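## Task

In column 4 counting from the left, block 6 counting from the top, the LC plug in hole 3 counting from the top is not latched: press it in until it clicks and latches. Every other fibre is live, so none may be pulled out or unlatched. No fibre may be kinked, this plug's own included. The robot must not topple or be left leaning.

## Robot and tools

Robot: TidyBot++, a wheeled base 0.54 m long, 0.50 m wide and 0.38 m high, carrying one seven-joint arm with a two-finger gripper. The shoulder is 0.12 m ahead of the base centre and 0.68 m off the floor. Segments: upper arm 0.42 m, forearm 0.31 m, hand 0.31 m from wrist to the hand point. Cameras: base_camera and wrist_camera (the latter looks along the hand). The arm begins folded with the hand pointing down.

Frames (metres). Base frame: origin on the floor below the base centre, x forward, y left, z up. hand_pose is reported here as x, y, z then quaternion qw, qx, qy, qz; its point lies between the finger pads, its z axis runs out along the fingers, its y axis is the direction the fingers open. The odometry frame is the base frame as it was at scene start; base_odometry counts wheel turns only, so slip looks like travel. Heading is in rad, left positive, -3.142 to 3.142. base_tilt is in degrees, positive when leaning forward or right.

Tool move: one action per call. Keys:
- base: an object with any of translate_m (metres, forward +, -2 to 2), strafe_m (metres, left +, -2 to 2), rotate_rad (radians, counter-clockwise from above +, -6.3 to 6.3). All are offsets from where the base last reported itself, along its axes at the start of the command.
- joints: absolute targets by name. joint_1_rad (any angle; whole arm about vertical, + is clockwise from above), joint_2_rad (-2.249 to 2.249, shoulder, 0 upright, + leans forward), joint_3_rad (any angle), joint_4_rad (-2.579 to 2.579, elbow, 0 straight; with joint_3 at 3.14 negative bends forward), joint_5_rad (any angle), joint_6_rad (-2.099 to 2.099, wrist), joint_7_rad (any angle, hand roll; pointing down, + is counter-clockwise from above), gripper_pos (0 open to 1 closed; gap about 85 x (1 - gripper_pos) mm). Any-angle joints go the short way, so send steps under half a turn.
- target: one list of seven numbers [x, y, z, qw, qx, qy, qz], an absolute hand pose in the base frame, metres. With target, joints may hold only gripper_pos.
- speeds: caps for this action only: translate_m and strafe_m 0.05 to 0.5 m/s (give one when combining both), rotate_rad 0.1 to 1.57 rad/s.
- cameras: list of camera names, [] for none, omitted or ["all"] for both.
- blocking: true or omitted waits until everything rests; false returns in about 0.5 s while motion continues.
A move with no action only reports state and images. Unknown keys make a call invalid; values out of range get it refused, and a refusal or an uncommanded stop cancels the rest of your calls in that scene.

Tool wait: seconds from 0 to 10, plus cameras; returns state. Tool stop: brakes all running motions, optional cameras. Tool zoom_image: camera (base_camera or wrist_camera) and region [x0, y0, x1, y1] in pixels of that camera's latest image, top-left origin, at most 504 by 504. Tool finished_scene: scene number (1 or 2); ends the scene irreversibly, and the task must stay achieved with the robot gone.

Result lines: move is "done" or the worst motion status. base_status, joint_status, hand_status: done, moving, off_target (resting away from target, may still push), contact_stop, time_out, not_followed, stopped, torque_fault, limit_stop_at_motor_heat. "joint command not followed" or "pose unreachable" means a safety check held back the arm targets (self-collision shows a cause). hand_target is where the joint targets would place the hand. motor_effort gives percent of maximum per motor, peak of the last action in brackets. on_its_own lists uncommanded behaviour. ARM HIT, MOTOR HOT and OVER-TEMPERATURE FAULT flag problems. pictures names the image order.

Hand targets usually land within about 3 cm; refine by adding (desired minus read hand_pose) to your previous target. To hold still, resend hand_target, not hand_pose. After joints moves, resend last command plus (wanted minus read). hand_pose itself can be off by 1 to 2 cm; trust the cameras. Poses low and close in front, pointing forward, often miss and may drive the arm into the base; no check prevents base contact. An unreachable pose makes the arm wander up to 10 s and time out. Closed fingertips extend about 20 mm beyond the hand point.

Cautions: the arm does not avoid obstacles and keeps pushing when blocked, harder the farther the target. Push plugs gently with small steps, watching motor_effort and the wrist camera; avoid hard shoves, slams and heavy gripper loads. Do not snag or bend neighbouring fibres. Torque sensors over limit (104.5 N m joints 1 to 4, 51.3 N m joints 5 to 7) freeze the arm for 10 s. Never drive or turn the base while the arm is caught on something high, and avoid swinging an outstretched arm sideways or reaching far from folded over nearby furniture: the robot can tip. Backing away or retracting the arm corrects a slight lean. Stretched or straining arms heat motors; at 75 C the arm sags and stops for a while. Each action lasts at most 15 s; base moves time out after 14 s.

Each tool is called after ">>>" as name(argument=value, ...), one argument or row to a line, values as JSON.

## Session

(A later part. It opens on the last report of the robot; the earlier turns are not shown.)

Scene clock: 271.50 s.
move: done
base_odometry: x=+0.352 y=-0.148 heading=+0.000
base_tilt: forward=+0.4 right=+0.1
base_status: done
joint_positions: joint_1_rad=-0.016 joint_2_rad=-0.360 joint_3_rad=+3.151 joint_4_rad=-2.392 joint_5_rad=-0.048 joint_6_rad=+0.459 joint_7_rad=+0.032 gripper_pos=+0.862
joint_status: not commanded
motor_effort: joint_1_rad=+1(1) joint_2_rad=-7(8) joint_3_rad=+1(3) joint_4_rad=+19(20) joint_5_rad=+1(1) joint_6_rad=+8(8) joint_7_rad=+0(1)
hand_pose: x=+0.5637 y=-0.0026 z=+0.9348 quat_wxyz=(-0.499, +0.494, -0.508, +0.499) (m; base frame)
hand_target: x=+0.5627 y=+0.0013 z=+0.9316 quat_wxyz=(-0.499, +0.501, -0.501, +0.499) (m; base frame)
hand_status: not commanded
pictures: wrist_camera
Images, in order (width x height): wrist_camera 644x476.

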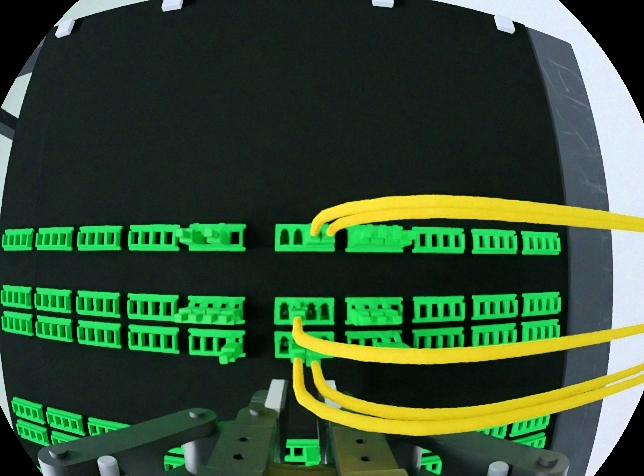

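>>> move(
  base={"translate_m": -0.007},
  cameras=[],
)

>>> move(
  base={"strafe_m": -0.010},
  cameras=["wrist_camera"],
)

>>> zoom_image(
  camera="wrist_camera",
  region=[260, 350, 340, 410],
)

Scene clock: 287.97 s.
move: done
base_odometry: x=+0.345 y=-0.148 heading=+0.000
base_tilt: forward=+0.4 right=+0.1
base_status: done
joint_positions: joint_1_rad=-0.016 joint_2_rad=-0.361 joint_3_rad=+3.151 joint_4_rad=-2.392 joint_5_rad=-0.048 joint_6_rad=+0.459 joint_7_rad=+0.032 gripper_pos=+0.862
joint_status: not commanded
motor_effort: joint_1_rad=+1(1) joint_2_rad=-8(10) joint_3_rad=+1(2) joint_4_rad=+19(20) joint_5_rad=+1(1) joint_6_rad=+8(8) joint_7_rad=+0(1)
hand_pose: x=+0.5635 y=-0.0026 z=+0.9351 quat_wxyz=(-0.500, +0.494, -0.507, +0.499) (m; base frame)
hand_target: x=+0.5627 y=+0.0013 z=+0.9316 quat_wxyz=(-0.499, +0.501, -0.501, +0.499) (m; base frame)
hand_status: not commanded
pictures: none
No camera images: "cameras" was empty.

Scene clock: 288.63 s.
move: done
base_odometry: x=+0.345 y=-0.158 heading=+0.000
base_tilt: forward=+0.4 right=+0.1
base_status: done
joint_positions: joint_1_rad=-0.016 joint_2_rad=-0.361 joint_3_rad=+3.151 joint_4_rad=-2.392 joint_5_rad=-0.048 joint_6_rad=+0.459 joint_7_rad=+0.032 gripper_pos=+0.862
joint_status: not commanded
motor_effort: joint_1_rad=+1(1) joint_2_rad=-7(8) joint_3_rad=+1(3) joint_4_rad=+19(19) joint_5_rad=+1(1) joint_6_rad=+8(8) joint_7_rad=+0(1)
hand_pose: x=+0.5635 y=-0.0026 z=+0.9351 quat_wxyz=(-0.500, +0.494, -0.507, +0.499) (m; base frame)
hand_target: x=+0.5627 y=+0.0013 z=+0.9316 quat_wxyz=(-0.499, +0.501, -0.501, +0.499) (m; base frame)
hand_status: not commanded
pictures: wrist_camera
Images, in order (width x height): wrist_camera 644x476.

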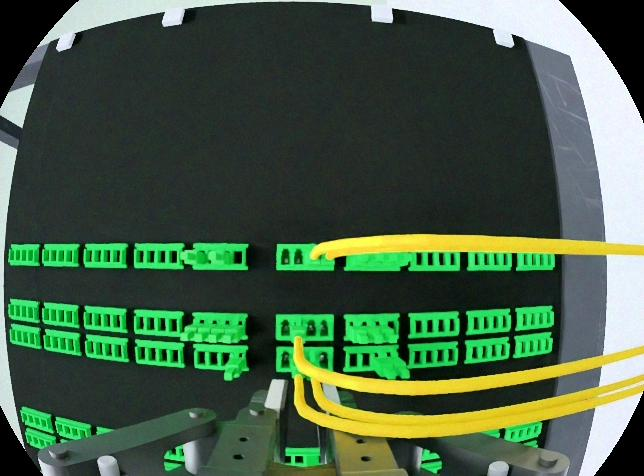

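Scaled by 6.300.

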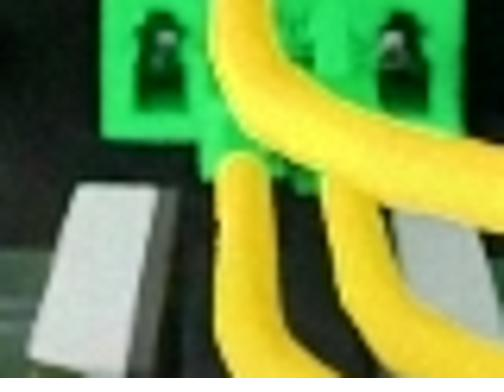

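>>> move(
  joints={"gripper_pos": 0.902},
  cameras=["wrist_camera"],
)

>>> zoom_image(
  camera="wrist_camera",
  region=[260, 350, 340, 410],
)

Scene clock: 296.03 s.
move: done
base_odometry: x=+0.345 y=-0.158 heading=+0.000
base_tilt: forward=+0.4 right=+0.1
base_status: not commanded
joint_positions: joint_1_rad=-0.016 joint_2_rad=-0.361 joint_3_rad=+3.151 joint_4_rad=-2.392 joint_5_rad=-0.048 joint_6_rad=+0.459 joint_7_rad=+0.032 gripper_pos=+0.902
joint_status: all done
motor_effort: joint_1_rad=+1(1) joint_2_rad=-8(8) joint_3_rad=+1(1) joint_4_rad=+19(19) joint_5_rad=+1(1) joint_6_rad=+8(8) joint_7_rad=+0(1)
hand_pose: x=+0.5635 y=-0.0026 z=+0.9351 quat_wxyz=(-0.500, +0.494, -0.507, +0.499) (m; base frame)
hand_target: x=+0.5627 y=+0.0013 z=+0.9316 quat_wxyz=(-0.499, +0.501, -0.501, +0.499) (m; base frame)
hand_status: not commanded
pictures: wrist_camera
Images, in order (width x height): wrist_camera 644x476.

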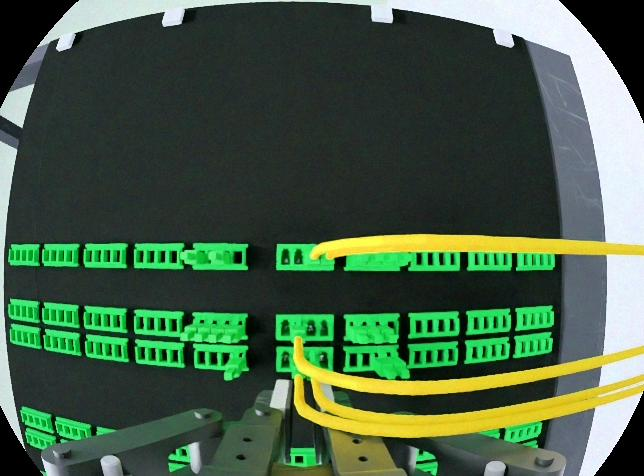

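Scaled by 6.300.

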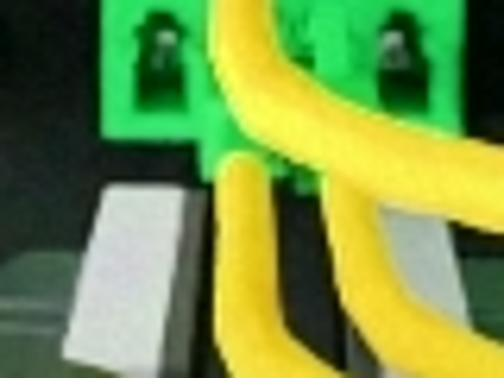

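>>> move(
  base={"translate_m": 0.01},
  cameras=["wrist_camera"],
)

>>> zoom_image(
  camera="wrist_camera",
  region=[260, 350, 340, 410],
)

Scene clock: 300.63 s.
move: done
base_odometry: x=+0.356 y=-0.158 heading=+0.000
base_tilt: forward=+0.4 right=+0.1
base_status: done
joint_positions: joint_1_rad=-0.016 joint_2_rad=-0.361 joint_3_rad=+3.148 joint_4_rad=-2.392 joint_5_rad=-0.047 joint_6_rad=+0.459 joint_7_rad=+0.032 gripper_pos=+0.902
joint_status: not commanded
motor_effort: joint_1_rad=+1(3) joint_2_rad=-7(9) joint_3_rad=+2(4) joint_4_rad=+18(20) joint_5_rad=+1(1) joint_6_rad=+7(8) joint_7_rad=+0(1)
hand_pose: x=+0.5635 y=-0.0013 z=+0.9351 quat_wxyz=(-0.500, +0.495, -0.507, +0.499) (m; base frame)
hand_target: x=+0.5627 y=+0.0013 z=+0.9316 quat_wxyz=(-0.499, +0.501, -0.501, +0.499) (m; base frame)
hand_status: not commanded
pictures: wrist_camera
Images, in order (width x height): wrist_camera 644x476.

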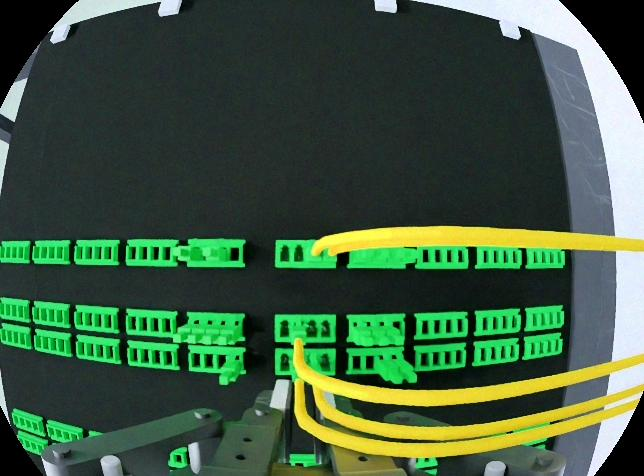

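Scaled by 6.300.

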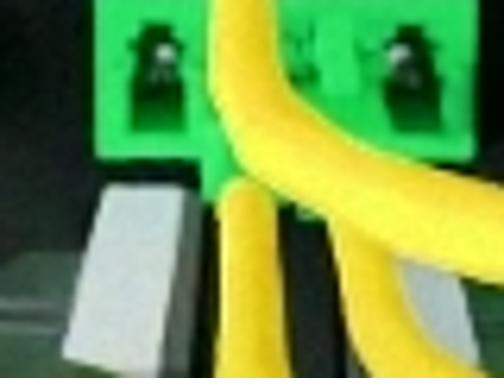

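>>> move(
  base={"translate_m": 0.006},
  cameras=["wrist_camera"],
)

>>> zoom_image(
  camera="wrist_camera",
  region=[260, 350, 340, 410],
)

Scene clock: 304.23 s.
move: done
base_odometry: x=+0.362 y=-0.158 heading=+0.000
base_tilt: forward=+0.4 right=+0.1
base_status: done
joint_positions: joint_1_rad=-0.016 joint_2_rad=-0.361 joint_3_rad=+3.147 joint_4_rad=-2.392 joint_5_rad=-0.047 joint_6_rad=+0.459 joint_7_rad=+0.032 gripper_pos=+0.902
joint_status: not commanded
motor_effort: joint_1_rad=+1(3) joint_2_rad=-7(8) joint_3_rad=+1(4) joint_4_rad=+19(20) joint_5_rad=+1(1) joint_6_rad=+8(8) joint_7_rad=+0(1)
hand_pose: x=+0.5635 y=-0.0009 z=+0.9351 quat_wxyz=(-0.500, +0.495, -0.506, +0.499) (m; base frame)
hand_target: x=+0.5627 y=+0.0013 z=+0.9316 quat_wxyz=(-0.499, +0.501, -0.501, +0.499) (m; base frame)
hand_status: not commanded
pictures: wrist_camera
Images, in order (width x height): wrist_camera 644x476.

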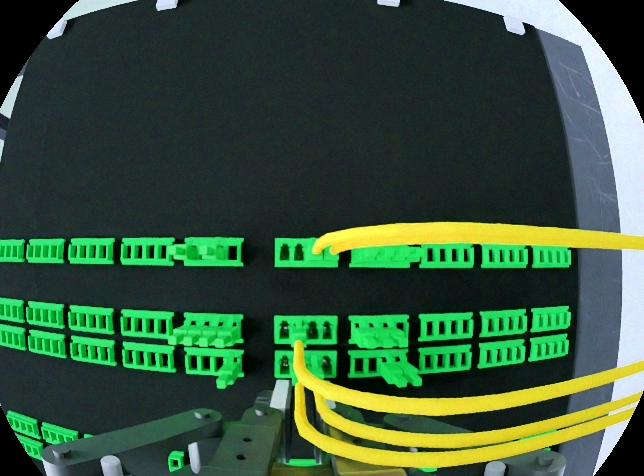

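Scaled by 6.300.

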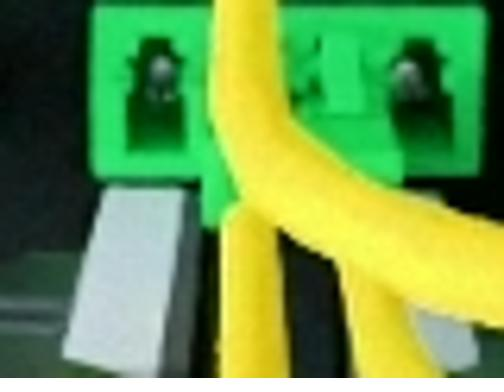

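>>> zoom_image(
  camera="wrist_camera",
  region=[290, 370, 330, 400],
)

Scaled by 12.600.

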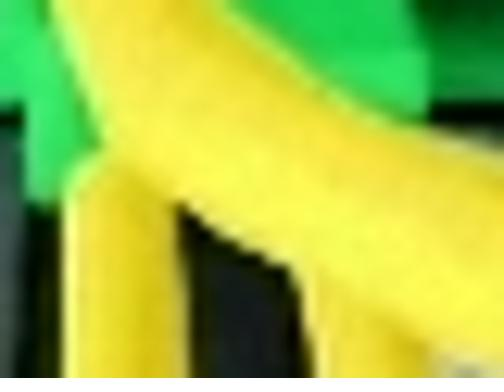

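>>> move(
  base={"translate_m": 0.004},
  cameras=["wrist_camera"],
)

>>> zoom_image(
  camera="wrist_camera",
  region=[260, 350, 340, 410],
)

Scene clock: 340.90 s.
move: done
base_odometry: x=+0.366 y=-0.158 heading=+0.000
base_tilt: forward=+0.4 right=+0.1
base_status: done
joint_positions: joint_1_rad=-0.016 joint_2_rad=-0.361 joint_3_rad=+3.147 joint_4_rad=-2.392 joint_5_rad=-0.047 joint_6_rad=+0.459 joint_7_rad=+0.032 gripper_pos=+0.902
joint_status: not commanded
motor_effort: joint_1_rad=+2(3) joint_2_rad=-7(8) joint_3_rad=+2(4) joint_4_rad=+19(20) joint_5_rad=+0(1) joint_6_rad=+8(8) joint_7_rad=+0(2)
hand_pose: x=+0.5634 y=-0.0008 z=+0.9352 quat_wxyz=(-0.500, +0.495, -0.506, +0.499) (m; base frame)
hand_target: x=+0.5627 y=+0.0013 z=+0.9316 quat_wxyz=(-0.499, +0.501, -0.501, +0.499) (m; base frame)
hand_status: not commanded
pictures: wrist_camera
Images, in order (width x height): wrist_camera 644x476.

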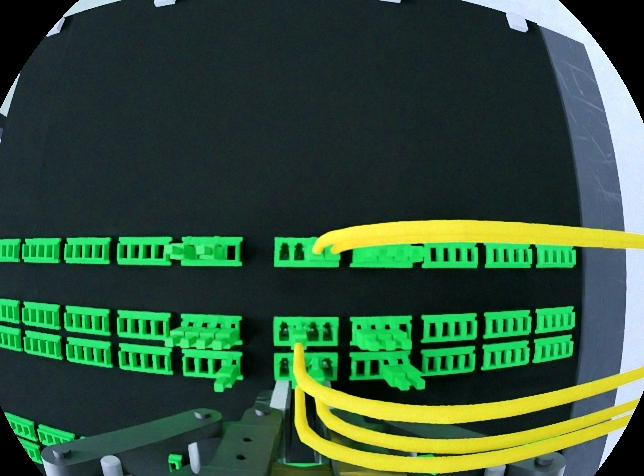

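Scaled by 6.300.

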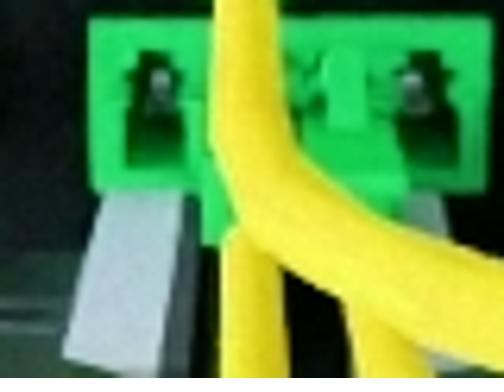

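>>> move(
  base={"strafe_m": 0.010},
  cameras=["wrist_camera"],
)

>>> zoom_image(
  camera="wrist_camera",
  region=[260, 330, 340, 390],
)

Scene clock: 357.83 s.
move: done
base_odometry: x=+0.366 y=-0.148 heading=+0.000
base_tilt: forward=+0.4 right=+0.1
base_status: done
joint_positions: joint_1_rad=-0.015 joint_2_rad=-0.361 joint_3_rad=+3.147 joint_4_rad=-2.392 joint_5_rad=-0.047 joint_6_rad=+0.459 joint_7_rad=+0.032 gripper_pos=+0.902
joint_status: not commanded
motor_effort: joint_1_rad=+1(2) joint_2_rad=-7(8) joint_3_rad=+1(3) joint_4_rad=+19(19) joint_5_rad=+1(1) joint_6_rad=+7(8) joint_7_rad=+0(1)
hand_pose: x=+0.5634 y=-0.0009 z=+0.9352 quat_wxyz=(-0.500, +0.495, -0.506, +0.499) (m; base frame)
hand_target: x=+0.5627 y=+0.0013 z=+0.9316 quat_wxyz=(-0.499, +0.501, -0.501, +0.499) (m; base frame)
hand_status: not commanded
pictures: wrist_camera
Images, in order (width x height): wrist_camera 644x476.

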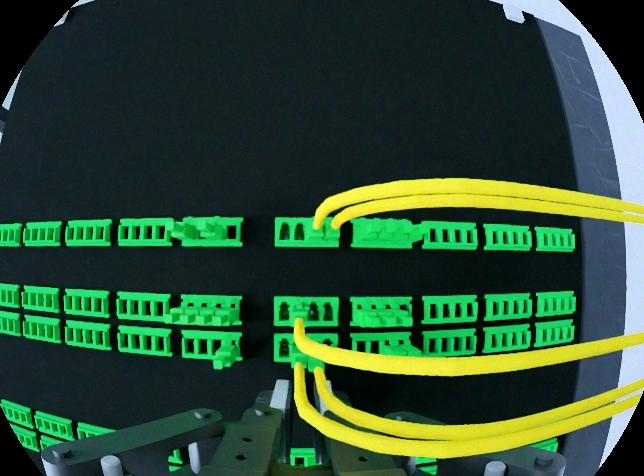

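Scaled by 6.300.

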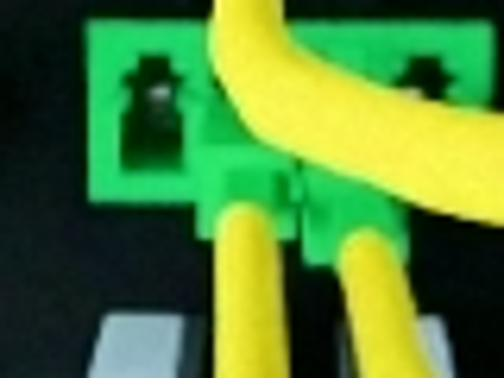

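>>> move(
  base={"translate_m": -0.022},
  joints={"gripper_pos": 0.87},
  cameras=[],
)

>>> move(
  base={"strafe_m": -0.0155},
  cameras=["wrist_camera"],
)

>>> zoom_image(
  camera="wrist_camera",
  region=[260, 350, 340, 410],
)

Scene clock: 388.57 s.
move: done
base_odometry: x=+0.344 y=-0.148 heading=+0.000
base_tilt: forward=+0.4 right=+0.1
base_status: done
joint_positions: joint_1_rad=-0.015 joint_2_rad=-0.363 joint_3_rad=+3.147 joint_4_rad=-2.392 joint_5_rad=-0.047 joint_6_rad=+0.459 joint_7_rad=+0.032 gripper_pos=+0.870
joint_status: all done
motor_effort: joint_1_rad=+1(1) joint_2_rad=-7(10) joint_3_rad=+1(2) joint_4_rad=+19(20) joint_5_rad=+1(1) joint_6_rad=+8(9) joint_7_rad=-1(1)
hand_pose: x=+0.5629 y=-0.0010 z=+0.9361 quat_wxyz=(-0.500, +0.494, -0.506, +0.500) (m; base frame)
hand_target: x=+0.5627 y=+0.0013 z=+0.9316 quat_wxyz=(-0.499, +0.501, -0.501, +0.499) (m; base frame)
hand_status: not commanded
pictures: none
No camera images: "cameras" was empty.

Scene clock: 389.47 s.
move: done
base_odometry: x=+0.344 y=-0.164 heading=+0.000
base_tilt: forward=+0.4 right=+0.1
base_status: done
joint_positions: joint_1_rad=-0.014 joint_2_rad=-0.363 joint_3_rad=+3.136 joint_4_rad=-2.392 joint_5_rad=-0.041 joint_6_rad=+0.459 joint_7_rad=+0.032 gripper_pos=+0.870
joint_status: not commanded
motor_effort: joint_1_rad=+2(8) joint_2_rad=-7(8) joint_3_rad=+3(9) joint_4_rad=+19(20) joint_5_rad=+1(3) joint_6_rad=+8(8) joint_7_rad=+0(1)
hand_pose: x=+0.5627 y=+0.0049 z=+0.9361 quat_wxyz=(-0.501, +0.500, -0.500, +0.499) (m; base frame)
hand_target: x=+0.5627 y=+0.0013 z=+0.9316 quat_wxyz=(-0.499, +0.501, -0.501, +0.499) (m; base frame)
hand_status: not commanded
pictures: wrist_camera
Images, in order (width x height): wrist_camera 644x476.

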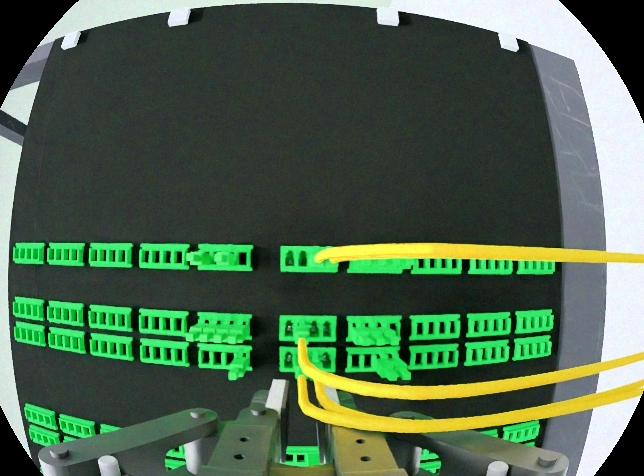

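Scaled by 6.300.

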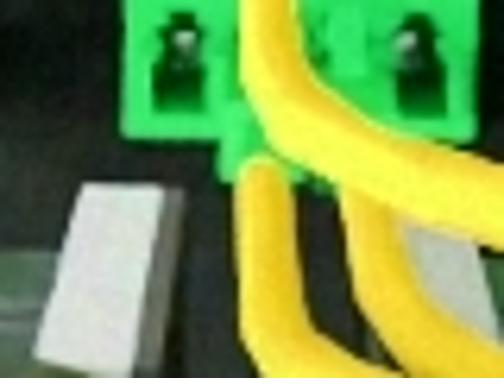

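>>> move(
  base={"strafe_m": 0.008},
  joints={"joint_1_rad": 0.0, "joint_2_rad": -0.358, "joint_3_rad": 3.1416, "joint_4_rad": -2.408, "joint_5_rad": 0.0, "joint_6_rad": 0.47, "joint_7_rad": 0.0},
  cameras=["wrist_camera"],
)

>>> zoom_image(
  camera="wrist_camera",
  region=[260, 340, 340, 400],
)

Scene clock: 403.40 s.
move: done
base_odometry: x=+0.344 y=-0.156 heading=+0.000
base_tilt: forward=+0.4 right=+0.1
base_status: done
joint_positions: joint_1_rad=-0.014 joint_2_rad=-0.363 joint_3_rad=+3.136 joint_4_rad=-2.392 joint_5_rad=-0.041 joint_6_rad=+0.459 joint_7_rad=+0.032 gripper_pos=+0.870
joint_status: all done
motor_effort: joint_1_rad=+0(2) joint_2_rad=-7(8) joint_3_rad=+1(3) joint_4_rad=+19(19) joint_5_rad=+1(1) joint_6_rad=+8(9) joint_7_rad=+0(2)
hand_pose: x=+0.5627 y=+0.0049 z=+0.9359 quat_wxyz=(-0.501, +0.500, -0.500, +0.499) (m; base frame)
hand_target: x=+0.5618 y=+0.0014 z=+0.9281 quat_wxyz=(-0.498, +0.502, -0.502, +0.498) (m; base frame)
hand_status: not commanded
pictures: wrist_camera
Images, in order (width x height): wrist_camera 644x476.

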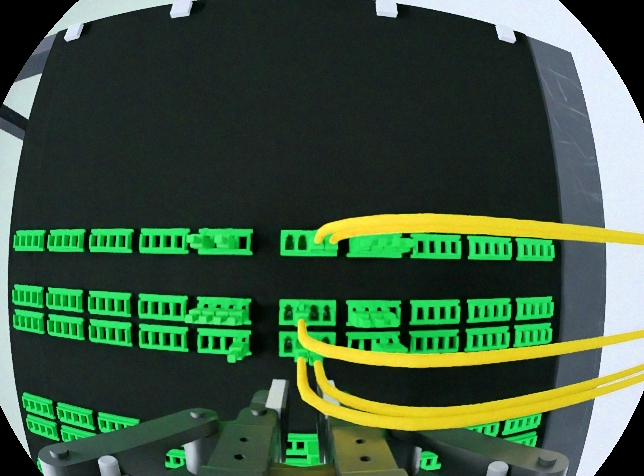

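Scaled by 6.300.

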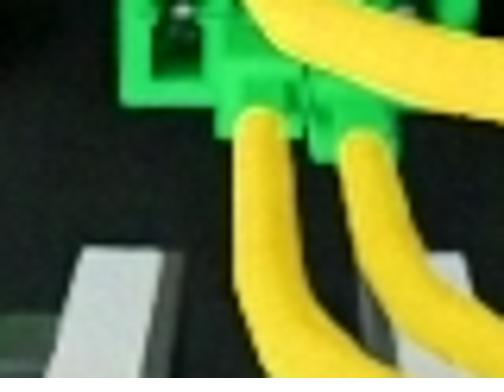

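>>> move(
  joints={"joint_1_rad": 0.0, "joint_2_rad": -0.358, "joint_3_rad": 3.1416, "joint_4_rad": -2.414, "joint_5_rad": 0.0, "joint_6_rad": 0.47, "joint_7_rad": 0.0, "gripper_pos": 0.86},
  base={"strafe_m": 0.002},
  cameras=["wrist_camera"],
)

>>> zoom_image(
  camera="wrist_camera",
  region=[260, 340, 340, 400],
)

Scene clock: 482.83 s.
move: done
base_odometry: x=+0.344 y=-0.154 heading=+0.001
base_tilt: forward=+0.4 right=+0.1
base_status: done
joint_positions: joint_1_rad=-0.014 joint_2_rad=-0.363 joint_3_rad=+3.136 joint_4_rad=-2.394 joint_5_rad=-0.041 joint_6_rad=+0.459 joint_7_rad=+0.032 gripper_pos=+0.860
joint_status: all done
motor_effort: joint_1_rad=+0(2) joint_2_rad=-7(8) joint_3_rad=+1(3) joint_4_rad=+19(20) joint_5_rad=+1(1) joint_6_rad=+8(8) joint_7_rad=+0(2)
hand_pose: x=+0.5624 y=+0.0048 z=+0.9348 quat_wxyz=(-0.500, +0.500, -0.501, +0.499) (m; base frame)
hand_target: x=+0.5609 y=+0.0014 z=+0.9245 quat_wxyz=(-0.496, +0.504, -0.504, +0.496) (m; base frame)
hand_status: not commanded
pictures: wrist_camera
Images, in order (width x height): wrist_camera 644x476.

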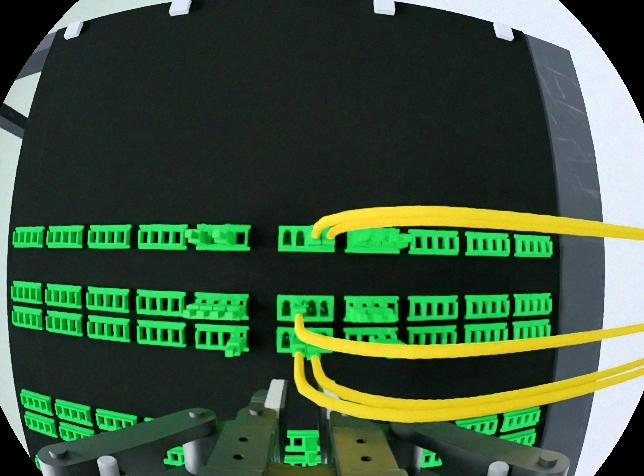

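Scaled by 6.300.

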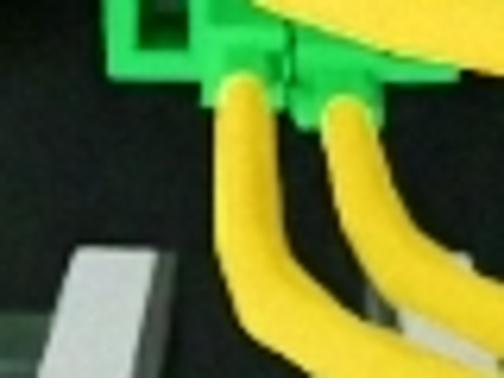

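>>> move(
  joints={"joint_4_rad": -2.421},
  cameras=["wrist_camera"],
)

>>> zoom_image(
  camera="wrist_camera",
  region=[260, 330, 340, 390],
)

Scene clock: 507.30 s.
move: done
base_odometry: x=+0.344 y=-0.154 heading=+0.001
base_tilt: forward=+0.4 right=+0.1
base_status: not commanded
joint_positions: joint_1_rad=-0.014 joint_2_rad=-0.363 joint_3_rad=+3.136 joint_4_rad=-2.399 joint_5_rad=-0.041 joint_6_rad=+0.459 joint_7_rad=+0.032 gripper_pos=+0.860
joint_status: all done
motor_effort: joint_1_rad=+1(1) joint_2_rad=-7(7) joint_3_rad=+1(1) joint_4_rad=+19(20) joint_5_rad=+1(1) joint_6_rad=+8(9) joint_7_rad=-1(1)
hand_pose: x=+0.5618 y=+0.0048 z=+0.9321 quat_wxyz=(-0.499, +0.501, -0.502, +0.497) (m; base frame)
hand_target: x=+0.5598 y=+0.0014 z=+0.9204 quat_wxyz=(-0.494, +0.506, -0.506, +0.494) (m; base frame)
hand_status: not commanded
pictures: wrist_camera
Images, in order (width x height): wrist_camera 644x476.

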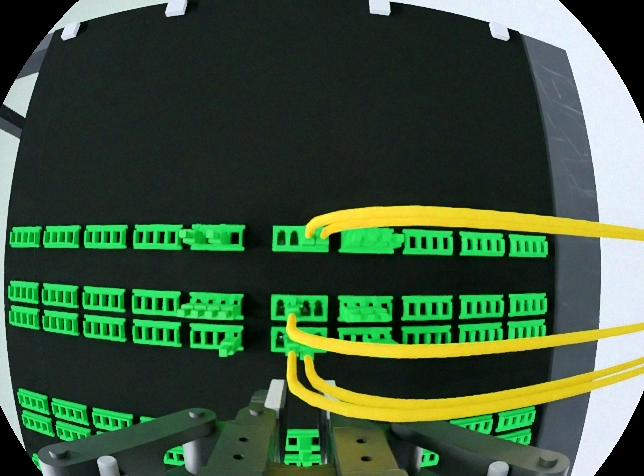

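Scaled by 6.300.

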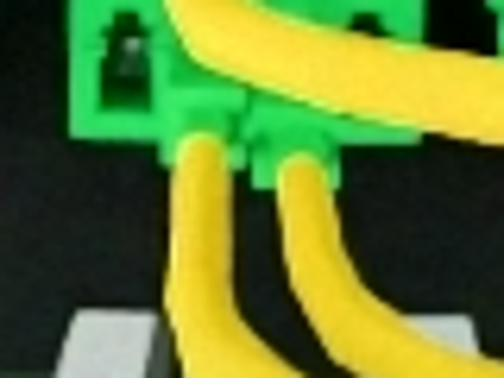

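>>> move(
  joints={"joint_4_rad": -2.412},
  cameras=["wrist_camera"],
)

>>> zoom_image(
  camera="wrist_camera",
  region=[260, 330, 340, 390],
)

Scene clock: 511.53 s.
move: done
base_odometry: x=+0.344 y=-0.154 heading=+0.001
base_tilt: forward=+0.4 right=+0.1
base_status: not commanded
joint_positions: joint_1_rad=-0.014 joint_2_rad=-0.363 joint_3_rad=+3.136 joint_4_rad=-2.399 joint_5_rad=-0.041 joint_6_rad=+0.459 joint_7_rad=+0.032 gripper_pos=+0.860
joint_status: all done
motor_effort: joint_1_rad=+1(1) joint_2_rad=-7(7) joint_3_rad=+1(1) joint_4_rad=+19(20) joint_5_rad=+1(1) joint_6_rad=+8(8) joint_7_rad=+0(1)
hand_pose: x=+0.5618 y=+0.0048 z=+0.9321 quat_wxyz=(-0.499, +0.501, -0.502, +0.497) (m; base frame)
hand_target: x=+0.5612 y=+0.0014 z=+0.9257 quat_wxyz=(-0.497, +0.503, -0.503, +0.497) (m; base frame)
hand_status: not commanded
pictures: wrist_camera
Images, in order (width x height): wrist_camera 644x476.

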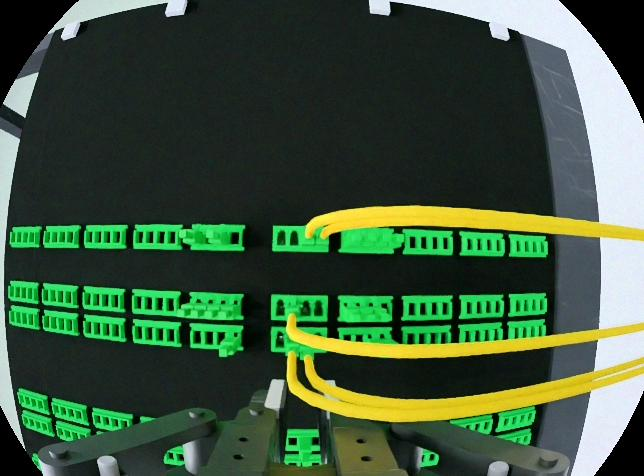

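Scaled by 6.300.

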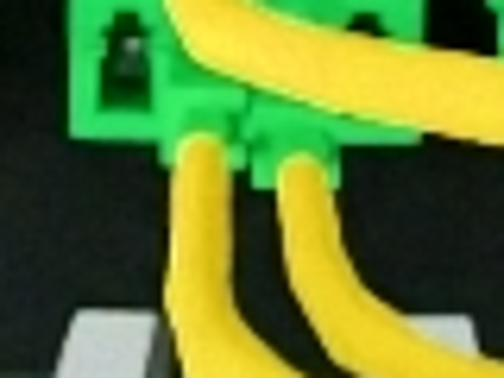

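>>> move(
  base={"translate_m": 0.010},
  speeds={"translate_m": 0.1},
  cameras=["wrist_camera"],
)

>>> zoom_image(
  camera="wrist_camera",
  region=[260, 330, 340, 390],
)

Scene clock: 515.70 s.
move: done
base_odometry: x=+0.354 y=-0.154 heading=+0.001
base_tilt: forward=+0.4 right=+0.1
base_status: done
joint_positions: joint_1_rad=-0.014 joint_2_rad=-0.361 joint_3_rad=+3.136 joint_4_rad=-2.399 joint_5_rad=-0.041 joint_6_rad=+0.459 joint_7_rad=+0.032 gripper_pos=+0.860
joint_status: not commanded
motor_effort: joint_1_rad=+1(1) joint_2_rad=-7(10) joint_3_rad=+1(1) joint_4_rad=+19(20) joint_5_rad=+1(1) joint_6_rad=+8(9) joint_7_rad=+0(2)
hand_pose: x=+0.5623 y=+0.0048 z=+0.9312 quat_wxyz=(-0.499, +0.502, -0.502, +0.497) (m; base frame)
hand_target: x=+0.5612 y=+0.0014 z=+0.9257 quat_wxyz=(-0.497, +0.503, -0.503, +0.497) (m; base frame)
hand_status: not commanded
pictures: wrist_camera
Images, in order (width x height): wrist_camera 644x476.

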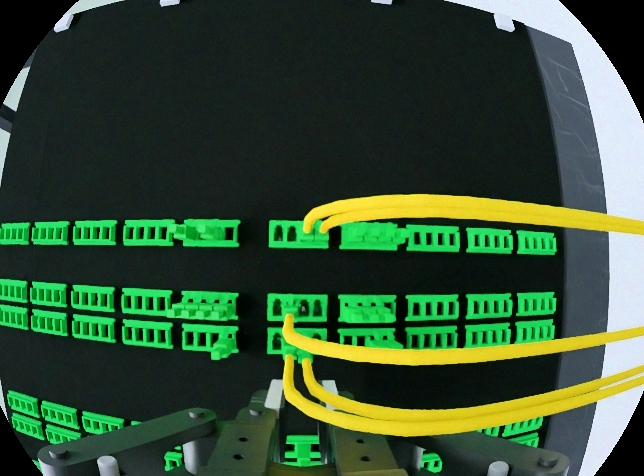

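Scaled by 6.300.

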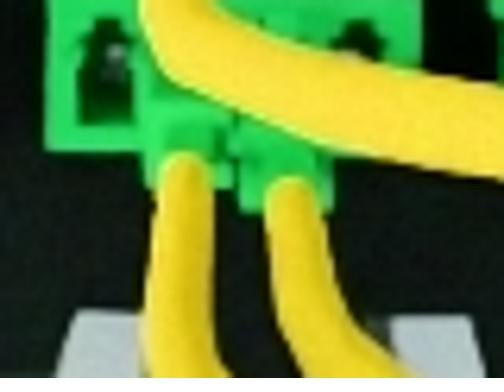

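>>> move(
  joints={"joint_4_rad": -2.405},
  cameras=[],
)

Scene clock: 520.17 s.
move: done
base_odometry: x=+0.354 y=-0.154 heading=+0.001
base_tilt: forward=+0.4 right=+0.1
base_status: not commanded
joint_positions: joint_1_rad=-0.014 joint_2_rad=-0.361 joint_3_rad=+3.136 joint_4_rad=-2.399 joint_5_rad=-0.041 joint_6_rad=+0.459 joint_7_rad=+0.032 gripper_pos=+0.860
joint_status: all done
motor_effort: joint_1_rad=+1(1) joint_2_rad=-7(8) joint_3_rad=+1(1) joint_4_rad=+19(20) joint_5_rad=+1(1) joint_6_rad=+8(8) joint_7_rad=+0(1)
hand_pose: x=+0.5623 y=+0.0048 z=+0.9312 quat_wxyz=(-0.499, +0.502, -0.502, +0.497) (m; base frame)
hand_target: x=+0.5622 y=+0.0014 z=+0.9299 quat_wxyz=(-0.498, +0.502, -0.502, +0.498) (m; base frame)
hand_status: not commanded
pictures: none
No camera images: "cameras" was empty.

>>> move(
  joints={"joint_4_rad": -2.401},
  cameras=[],
)

Scene clock: 523.27 s.
move: done
base_odometry: x=+0.354 y=-0.154 heading=+0.001
base_tilt: forward=+0.4 right=+0.1
base_status: not commanded
joint_positions: joint_1_rad=-0.014 joint_2_rad=-0.361 joint_3_rad=+3.136 joint_4_rad=-2.399 joint_5_rad=-0.041 joint_6_rad=+0.459 joint_7_rad=+0.032 gripper_pos=+0.860
joint_status: all done
motor_effort: joint_1_rad=+1(1) joint_2_rad=-7(8) joint_3_rad=+1(1) joint_4_rad=+19(20) joint_5_rad=+1(1) joint_6_rad=+8(8) joint_7_rad=+0(1)
hand_pose: x=+0.5623 y=+0.0048 z=+0.9312 quat_wxyz=(-0.499, +0.502, -0.502, +0.497) (m; base frame)
hand_target: x=+0.5628 y=+0.0014 z=+0.9322 quat_wxyz=(-0.499, +0.501, -0.501, +0.499) (m; base frame)
hand_status: not commanded
pictures: none
No camera images: "cameras" was empty.

>>> move(
  base={"translate_m": -0.006},
  cameras=[],
)

>>> move(
  base={"translate_m": 0.006},
  cameras=[],
)

Scene clock: 526.07 s.
move: done
base_odometry: x=+0.348 y=-0.154 heading=+0.001
base_tilt: forward=+0.4 right=+0.1
base_status: done
joint_positions: joint_1_rad=-0.014 joint_2_rad=-0.361 joint_3_rad=+3.136 joint_4_rad=-2.399 joint_5_rad=-0.041 joint_6_rad=+0.459 joint_7_rad=+0.032 gripper_pos=+0.860
joint_status: not commanded
motor_effort: joint_1_rad=+0(1) joint_2_rad=-7(11) joint_3_rad=+1(1) joint_4_rad=+19(20) joint_5_rad=+1(1) joint_6_rad=+8(8) joint_7_rad=+0(1)
hand_pose: x=+0.5623 y=+0.0048 z=+0.9312 quat_wxyz=(-0.499, +0.502, -0.502, +0.497) (m; base frame)
hand_target: x=+0.5628 y=+0.0014 z=+0.9322 quat_wxyz=(-0.499, +0.501, -0.501, +0.499) (m; base frame)
hand_status: not commanded
pictures: none
No camera images: "cameras" was empty.

Scene clock: 526.60 s.
move: done
base_odometry: x=+0.354 y=-0.154 heading=+0.001
base_tilt: forward=+0.4 right=+0.1
base_status: done
joint_positions: joint_1_rad=-0.014 joint_2_rad=-0.361 joint_3_rad=+3.136 joint_4_rad=-2.399 joint_5_rad=-0.041 joint_6_rad=+0.459 joint_7_rad=+0.032 gripper_pos=+0.860
joint_status: not commanded
motor_effort: joint_1_rad=+1(1) joint_2_rad=-8(10) joint_3_rad=+1(2) joint_4_rad=+19(20) joint_5_rad=+1(1) joint_6_rad=+8(8) joint_7_rad=+1(1)
hand_pose: x=+0.5623 y=+0.0048 z=+0.9312 quat_wxyz=(-0.499, +0.502, -0.502, +0.497) (m; base frame)
hand_target: x=+0.5628 y=+0.0014 z=+0.9322 quat_wxyz=(-0.499, +0.501, -0.501, +0.499) (m; base frame)
hand_status: not commanded
pictures: none
No camera images: "cameras" was empty.

>>> move(
  joints={"joint_4_rad": -2.395},
  cameras=[],
)

Scene clock: 529.63 s.
move: done
base_odometry: x=+0.354 y=-0.154 heading=+0.001
base_tilt: forward=+0.4 right=+0.1
base_status: not commanded
joint_positions: joint_1_rad=-0.014 joint_2_rad=-0.361 joint_3_rad=+3.136 joint_4_rad=-2.399 joint_5_rad=-0.041 joint_6_rad=+0.459 joint_7_rad=+0.032 gripper_pos=+0.860
joint_status: all done
motor_effort: joint_1_rad=+0(1) joint_2_rad=-7(7) joint_3_rad=+1(1) joint_4_rad=+19(19) joint_5_rad=+1(1) joint_6_rad=+8(8) joint_7_rad=+0(1)
hand_pose: x=+0.5623 y=+0.0048 z=+0.9312 quat_wxyz=(-0.499, +0.502, -0.502, +0.497) (m; base frame)
hand_target: x=+0.5637 y=+0.0014 z=+0.9358 quat_wxyz=(-0.501, +0.499, -0.499, +0.501) (m; base frame)
hand_status: not commanded
pictures: none
No camera images: "cameras" was empty.

>>> move(
  joints={"joint_4_rad": -2.389},
  cameras=[],
)

Scene clock: 534.13 s.
move: done
base_odometry: x=+0.354 y=-0.154 heading=+0.001
base_tilt: forward=+0.4 right=+0.1
base_status: not commanded
joint_positions: joint_1_rad=-0.014 joint_2_rad=-0.361 joint_3_rad=+3.136 joint_4_rad=-2.399 joint_5_rad=-0.041 joint_6_rad=+0.459 joint_7_rad=+0.032 gripper_pos=+0.860
joint_status: all done
motor_effort: joint_1_rad=+1(1) joint_2_rad=-7(8) joint_3_rad=+1(1) joint_4_rad=+19(20) joint_5_rad=+1(1) joint_6_rad=+8(8) joint_7_rad=+0(1)
hand_pose: x=+0.5623 y=+0.0048 z=+0.9312 quat_wxyz=(-0.499, +0.502, -0.502, +0.497) (m; base frame)
hand_target: x=+0.5645 y=+0.0014 z=+0.9393 quat_wxyz=(-0.502, +0.498, -0.498, +0.502) (m; base frame)
hand_status: not commanded
pictures: none
No camera images: "cameras" was empty.

>>> move(
  joints={"joint_4_rad": -2.385},
  cameras=[],
)

>>> move(
  joints={"joint_4_rad": -2.382},
  cameras=[],
)

Scene clock: 537.17 s.
move: done
base_odometry: x=+0.354 y=-0.154 heading=+0.001
base_tilt: forward=+0.4 right=+0.1
base_status: not commanded
joint_positions: joint_1_rad=-0.014 joint_2_rad=-0.361 joint_3_rad=+3.136 joint_4_rad=-2.399 joint_5_rad=-0.041 joint_6_rad=+0.459 joint_7_rad=+0.032 gripper_pos=+0.860
joint_status: all done
motor_effort: joint_1_rad=+0(1) joint_2_rad=-7(8) joint_3_rad=+1(1) joint_4_rad=+19(19) joint_5_rad=+1(1) joint_6_rad=+8(8) joint_7_rad=-1(1)
hand_pose: x=+0.5623 y=+0.0048 z=+0.9313 quat_wxyz=(-0.499, +0.502, -0.502, +0.497) (m; base frame)
hand_target: x=+0.5650 y=+0.0014 z=+0.9417 quat_wxyz=(-0.503, +0.497, -0.497, +0.503) (m; base frame)
hand_status: not commanded
pictures: none
No camera images: "cameras" was empty.

Scene clock: 537.57 s.
move: done
base_odometry: x=+0.354 y=-0.154 heading=+0.001
base_tilt: forward=+0.4 right=+0.1
base_status: not commanded
joint_positions: joint_1_rad=-0.014 joint_2_rad=-0.361 joint_3_rad=+3.136 joint_4_rad=-2.398 joint_5_rad=-0.041 joint_6_rad=+0.459 joint_7_rad=+0.032 gripper_pos=+0.860
joint_status: all done
motor_effort: joint_1_rad=+0(1) joint_2_rad=-7(7) joint_3_rad=+1(1) joint_4_rad=+19(19) joint_5_rad=+1(1) joint_6_rad=+8(8) joint_7_rad=-1(1)
hand_pose: x=+0.5624 y=+0.0048 z=+0.9317 quat_wxyz=(-0.499, +0.502, -0.502, +0.497) (m; base frame)
hand_target: x=+0.5654 y=+0.0014 z=+0.9435 quat_wxyz=(-0.504, +0.496, -0.496, +0.504) (m; base frame)
hand_status: not commanded
pictures: none
No camera images: "cameras" was empty.

Moving now. Need 1.8 mm more.

>>> move(
  joints={"joint_4_rad": -2.3785},
  cameras=["wrist_camera"],
)

>>> zoom_image(
  camera="wrist_camera",
  region=[260, 340, 340, 400],
)

Scene clock: 541.23 s.
move: done
base_odometry: x=+0.354 y=-0.154 heading=+0.001
base_tilt: forward=+0.4 right=+0.1
base_status: not commanded
joint_positions: joint_1_rad=-0.014 joint_2_rad=-0.361 joint_3_rad=+3.136 joint_4_rad=-2.397 joint_5_rad=-0.041 joint_6_rad=+0.459 joint_7_rad=+0.032 gripper_pos=+0.860
joint_status: all done
motor_effort: joint_1_rad=+0(1) joint_2_rad=-7(8) joint_3_rad=+1(1) joint_4_rad=+19(19) joint_5_rad=+1(1) joint_6_rad=+8(8) joint_7_rad=+0(1)
hand_pose: x=+0.5626 y=+0.0048 z=+0.9326 quat_wxyz=(-0.499, +0.501, -0.502, +0.497) (m; base frame)
hand_target: x=+0.5659 y=+0.0014 z=+0.9456 quat_wxyz=(-0.505, +0.495, -0.495, +0.505) (m; base frame)
hand_status: not commanded
pictures: wrist_camera
Images, in order (width x height): wrist_camera 644x476.

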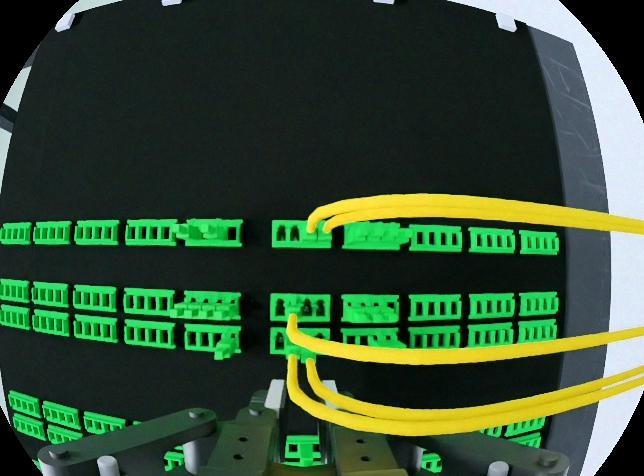

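Scaled by 6.300.

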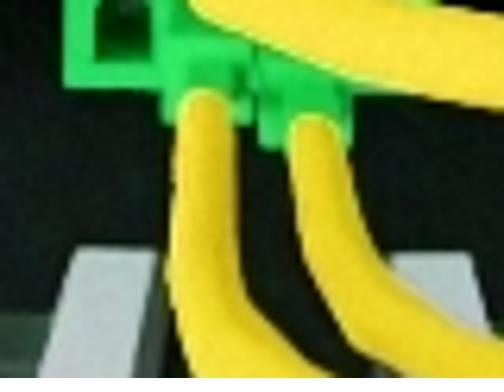

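>>> move(
  joints={"joint_4_rad": -2.3757},
  cameras=["wrist_camera"],
)

>>> zoom_image(
  camera="wrist_camera",
  region=[260, 340, 340, 400],
)

Scene clock: 544.47 s.
move: done
base_odometry: x=+0.354 y=-0.154 heading=+0.001
base_tilt: forward=+0.4 right=+0.1
base_status: not commanded
joint_positions: joint_1_rad=-0.014 joint_2_rad=-0.361 joint_3_rad=+3.136 joint_4_rad=-2.395 joint_5_rad=-0.041 joint_6_rad=+0.459 joint_7_rad=+0.032 gripper_pos=+0.860
joint_status: all done
motor_effort: joint_1_rad=+1(1) joint_2_rad=-7(7) joint_3_rad=+1(1) joint_4_rad=+19(19) joint_5_rad=+1(1) joint_6_rad=+8(8) joint_7_rad=+0(1)
hand_pose: x=+0.5629 y=+0.0049 z=+0.9335 quat_wxyz=(-0.500, +0.501, -0.501, +0.498) (m; base frame)
hand_target: x=+0.5663 y=+0.0014 z=+0.9472 quat_wxyz=(-0.506, +0.494, -0.494, +0.506) (m; base frame)
hand_status: not commanded
pictures: wrist_camera
Images, in order (width x height): wrist_camera 644x476.

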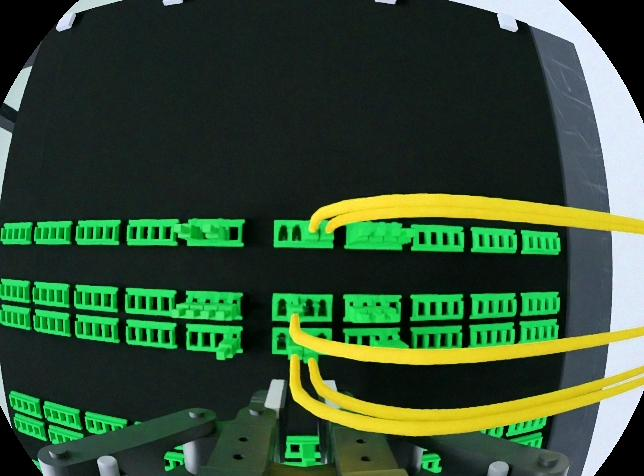

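Scaled by 6.300.

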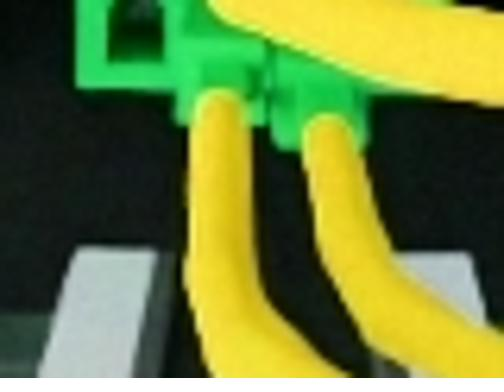

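>>> move(
  base={"strafe_m": -0.008},
  speeds={"strafe_m": 0.05},
  cameras=["wrist_camera"],
)

>>> zoom_image(
  camera="wrist_camera",
  region=[260, 340, 340, 400],
)

Scene clock: 550.30 s.
move: done
base_odometry: x=+0.354 y=-0.162 heading=+0.001
base_tilt: forward=+0.4 right=+0.1
base_status: done
joint_positions: joint_1_rad=-0.014 joint_2_rad=-0.361 joint_3_rad=+3.136 joint_4_rad=-2.395 joint_5_rad=-0.041 joint_6_rad=+0.459 joint_7_rad=+0.032 gripper_pos=+0.860
joint_status: not commanded
motor_effort: joint_1_rad=+1(1) joint_2_rad=-7(8) joint_3_rad=+1(3) joint_4_rad=+19(19) joint_5_rad=+1(1) joint_6_rad=+8(8) joint_7_rad=-1(1)
hand_pose: x=+0.5629 y=+0.0047 z=+0.9335 quat_wxyz=(-0.500, +0.501, -0.502, +0.498) (m; base frame)
hand_target: x=+0.5663 y=+0.0014 z=+0.9472 quat_wxyz=(-0.506, +0.494, -0.494, +0.506) (m; base frame)
hand_status: not commanded
pictures: wrist_camera
Images, in order (width x height): wrist_camera 644x476.

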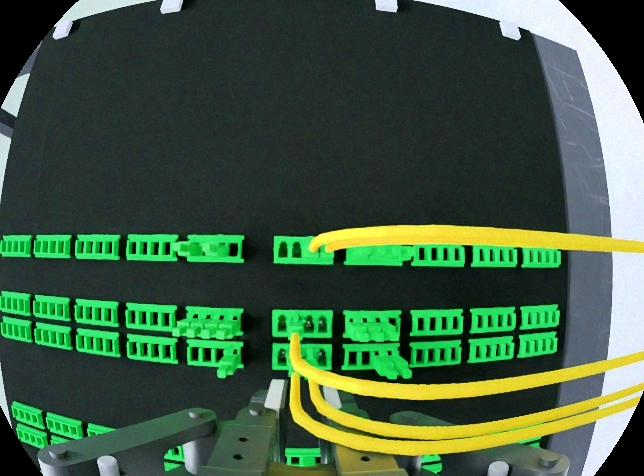

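Scaled by 6.300.

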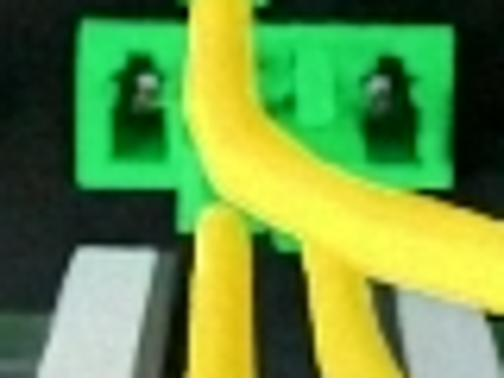

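>>> move(
  base={"strafe_m": -0.005},
  speeds={"strafe_m": 0.05},
  cameras=["wrist_camera"],
)

>>> zoom_image(
  camera="wrist_camera",
  region=[260, 340, 340, 400],
)

Scene clock: 554.23 s.
move: done
base_odometry: x=+0.354 y=-0.167 heading=+0.001
base_tilt: forward=+0.4 right=+0.1
base_status: done
joint_positions: joint_1_rad=-0.014 joint_2_rad=-0.361 joint_3_rad=+3.137 joint_4_rad=-2.395 joint_5_rad=-0.041 joint_6_rad=+0.459 joint_7_rad=+0.032 gripper_pos=+0.860
joint_status: not commanded
motor_effort: joint_1_rad=+1(1) joint_2_rad=-7(8) joint_3_rad=+2(3) joint_4_rad=+19(19) joint_5_rad=+1(1) joint_6_rad=+8(8) joint_7_rad=+0(1)
hand_pose: x=+0.5629 y=+0.0046 z=+0.9336 quat_wxyz=(-0.500, +0.501, -0.502, +0.498) (m; base frame)
hand_target: x=+0.5663 y=+0.0014 z=+0.9472 quat_wxyz=(-0.506, +0.494, -0.494, +0.506) (m; base frame)
hand_status: not commanded
pictures: wrist_camera
Images, in order (width x height): wrist_camera 644x476.

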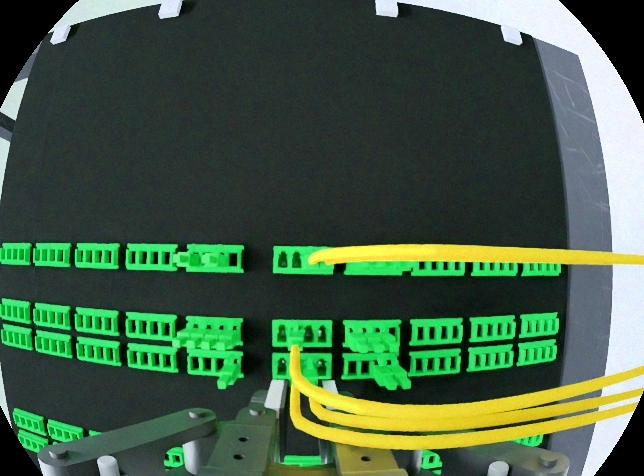

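Scaled by 6.300.

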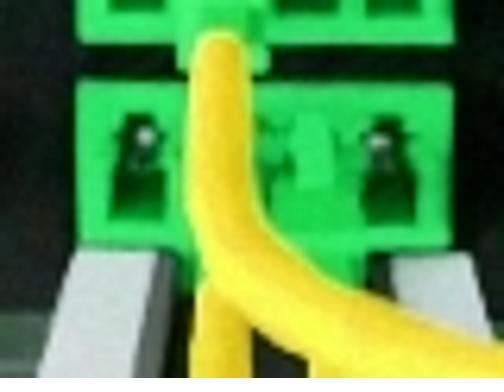

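>>> move(
  base={"strafe_m": -0.002},
  speeds={"strafe_m": 0.05},
  cameras=[],
)

>>> move(
  joints={"gripper_pos": 0.876},
  cameras=[],
)

>>> move(
  joints={"gripper_pos": 0.886},
  cameras=["wrist_camera"],
)

>>> zoom_image(
  camera="wrist_camera",
  region=[260, 340, 340, 400],
)

Scene clock: 560.67 s.
move: done
base_odometry: x=+0.354 y=-0.169 heading=+0.001
base_tilt: forward=+0.4 right=+0.1
base_status: done
joint_positions: joint_1_rad=-0.014 joint_2_rad=-0.361 joint_3_rad=+3.137 joint_4_rad=-2.395 joint_5_rad=-0.041 joint_6_rad=+0.459 joint_7_rad=+0.032 gripper_pos=+0.860
joint_status: not commanded
motor_effort: joint_1_rad=+0(2) joint_2_rad=-8(8) joint_3_rad=+0(4) joint_4_rad=+19(19) joint_5_rad=+1(2) joint_6_rad=+8(8) joint_7_rad=+0(1)
hand_pose: x=+0.5629 y=+0.0046 z=+0.9336 quat_wxyz=(-0.500, +0.501, -0.502, +0.498) (m; base frame)
hand_target: x=+0.5663 y=+0.0014 z=+0.9472 quat_wxyz=(-0.506, +0.494, -0.494, +0.506) (m; base frame)
hand_status: not commanded
pictures: none
No camera images: "cameras" was empty.

Scene clock: 561.07 s.
move: done
base_odometry: x=+0.354 y=-0.169 heading=+0.001
base_tilt: forward=+0.4 right=+0.1
base_status: not commanded
joint_positions: joint_1_rad=-0.014 joint_2_rad=-0.361 joint_3_rad=+3.137 joint_4_rad=-2.394 joint_5_rad=-0.041 joint_6_rad=+0.459 joint_7_rad=+0.032 gripper_pos=+0.876
joint_status: all done
motor_effort: joint_1_rad=+1(2) joint_2_rad=-8(8) joint_3_rad=+1(2) joint_4_rad=+20(20) joint_5_rad=+1(1) joint_6_rad=+8(9) joint_7_rad=+0(1)
hand_pose: x=+0.5630 y=+0.0046 z=+0.9341 quat_wxyz=(-0.500, +0.500, -0.501, +0.498) (m; base frame)
hand_target: x=+0.5663 y=+0.0014 z=+0.9472 quat_wxyz=(-0.506, +0.494, -0.494, +0.506) (m; base frame)
hand_status: not commanded
pictures: none
No camera images: "cameras" was empty.

Scene clock: 561.40 s.
move: done
base_odometry: x=+0.354 y=-0.169 heading=+0.001
base_tilt: forward=+0.4 right=+0.1
base_status: not commanded
joint_positions: joint_1_rad=-0.014 joint_2_rad=-0.361 joint_3_rad=+3.137 joint_4_rad=-2.394 joint_5_rad=-0.041 joint_6_rad=+0.459 joint_7_rad=+0.032 gripper_pos=+0.884
joint_status: all done
motor_effort: joint_1_rad=+1(1) joint_2_rad=-8(9) joint_3_rad=+1(1) joint_4_rad=+21(22) joint_5_rad=+1(1) joint_6_rad=+10(10) joint_7_rad=+0(1)
hand_pose: x=+0.5630 y=+0.0046 z=+0.9341 quat_wxyz=(-0.500, +0.500, -0.501, +0.498) (m; base frame)
hand_target: x=+0.5663 y=+0.0014 z=+0.9472 quat_wxyz=(-0.506, +0.494, -0.494, +0.506) (m; base frame)
hand_status: not commanded
pictures: wrist_camera
Images, in order (width x height): wrist_camera 644x476.

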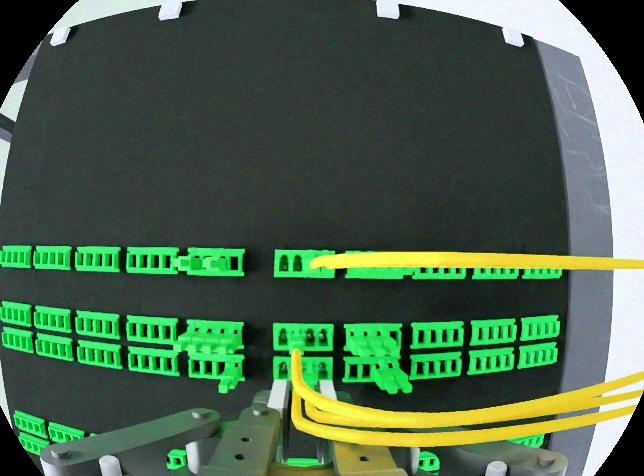

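Scaled by 6.300.

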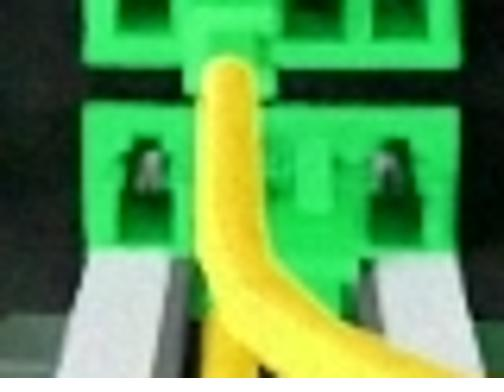

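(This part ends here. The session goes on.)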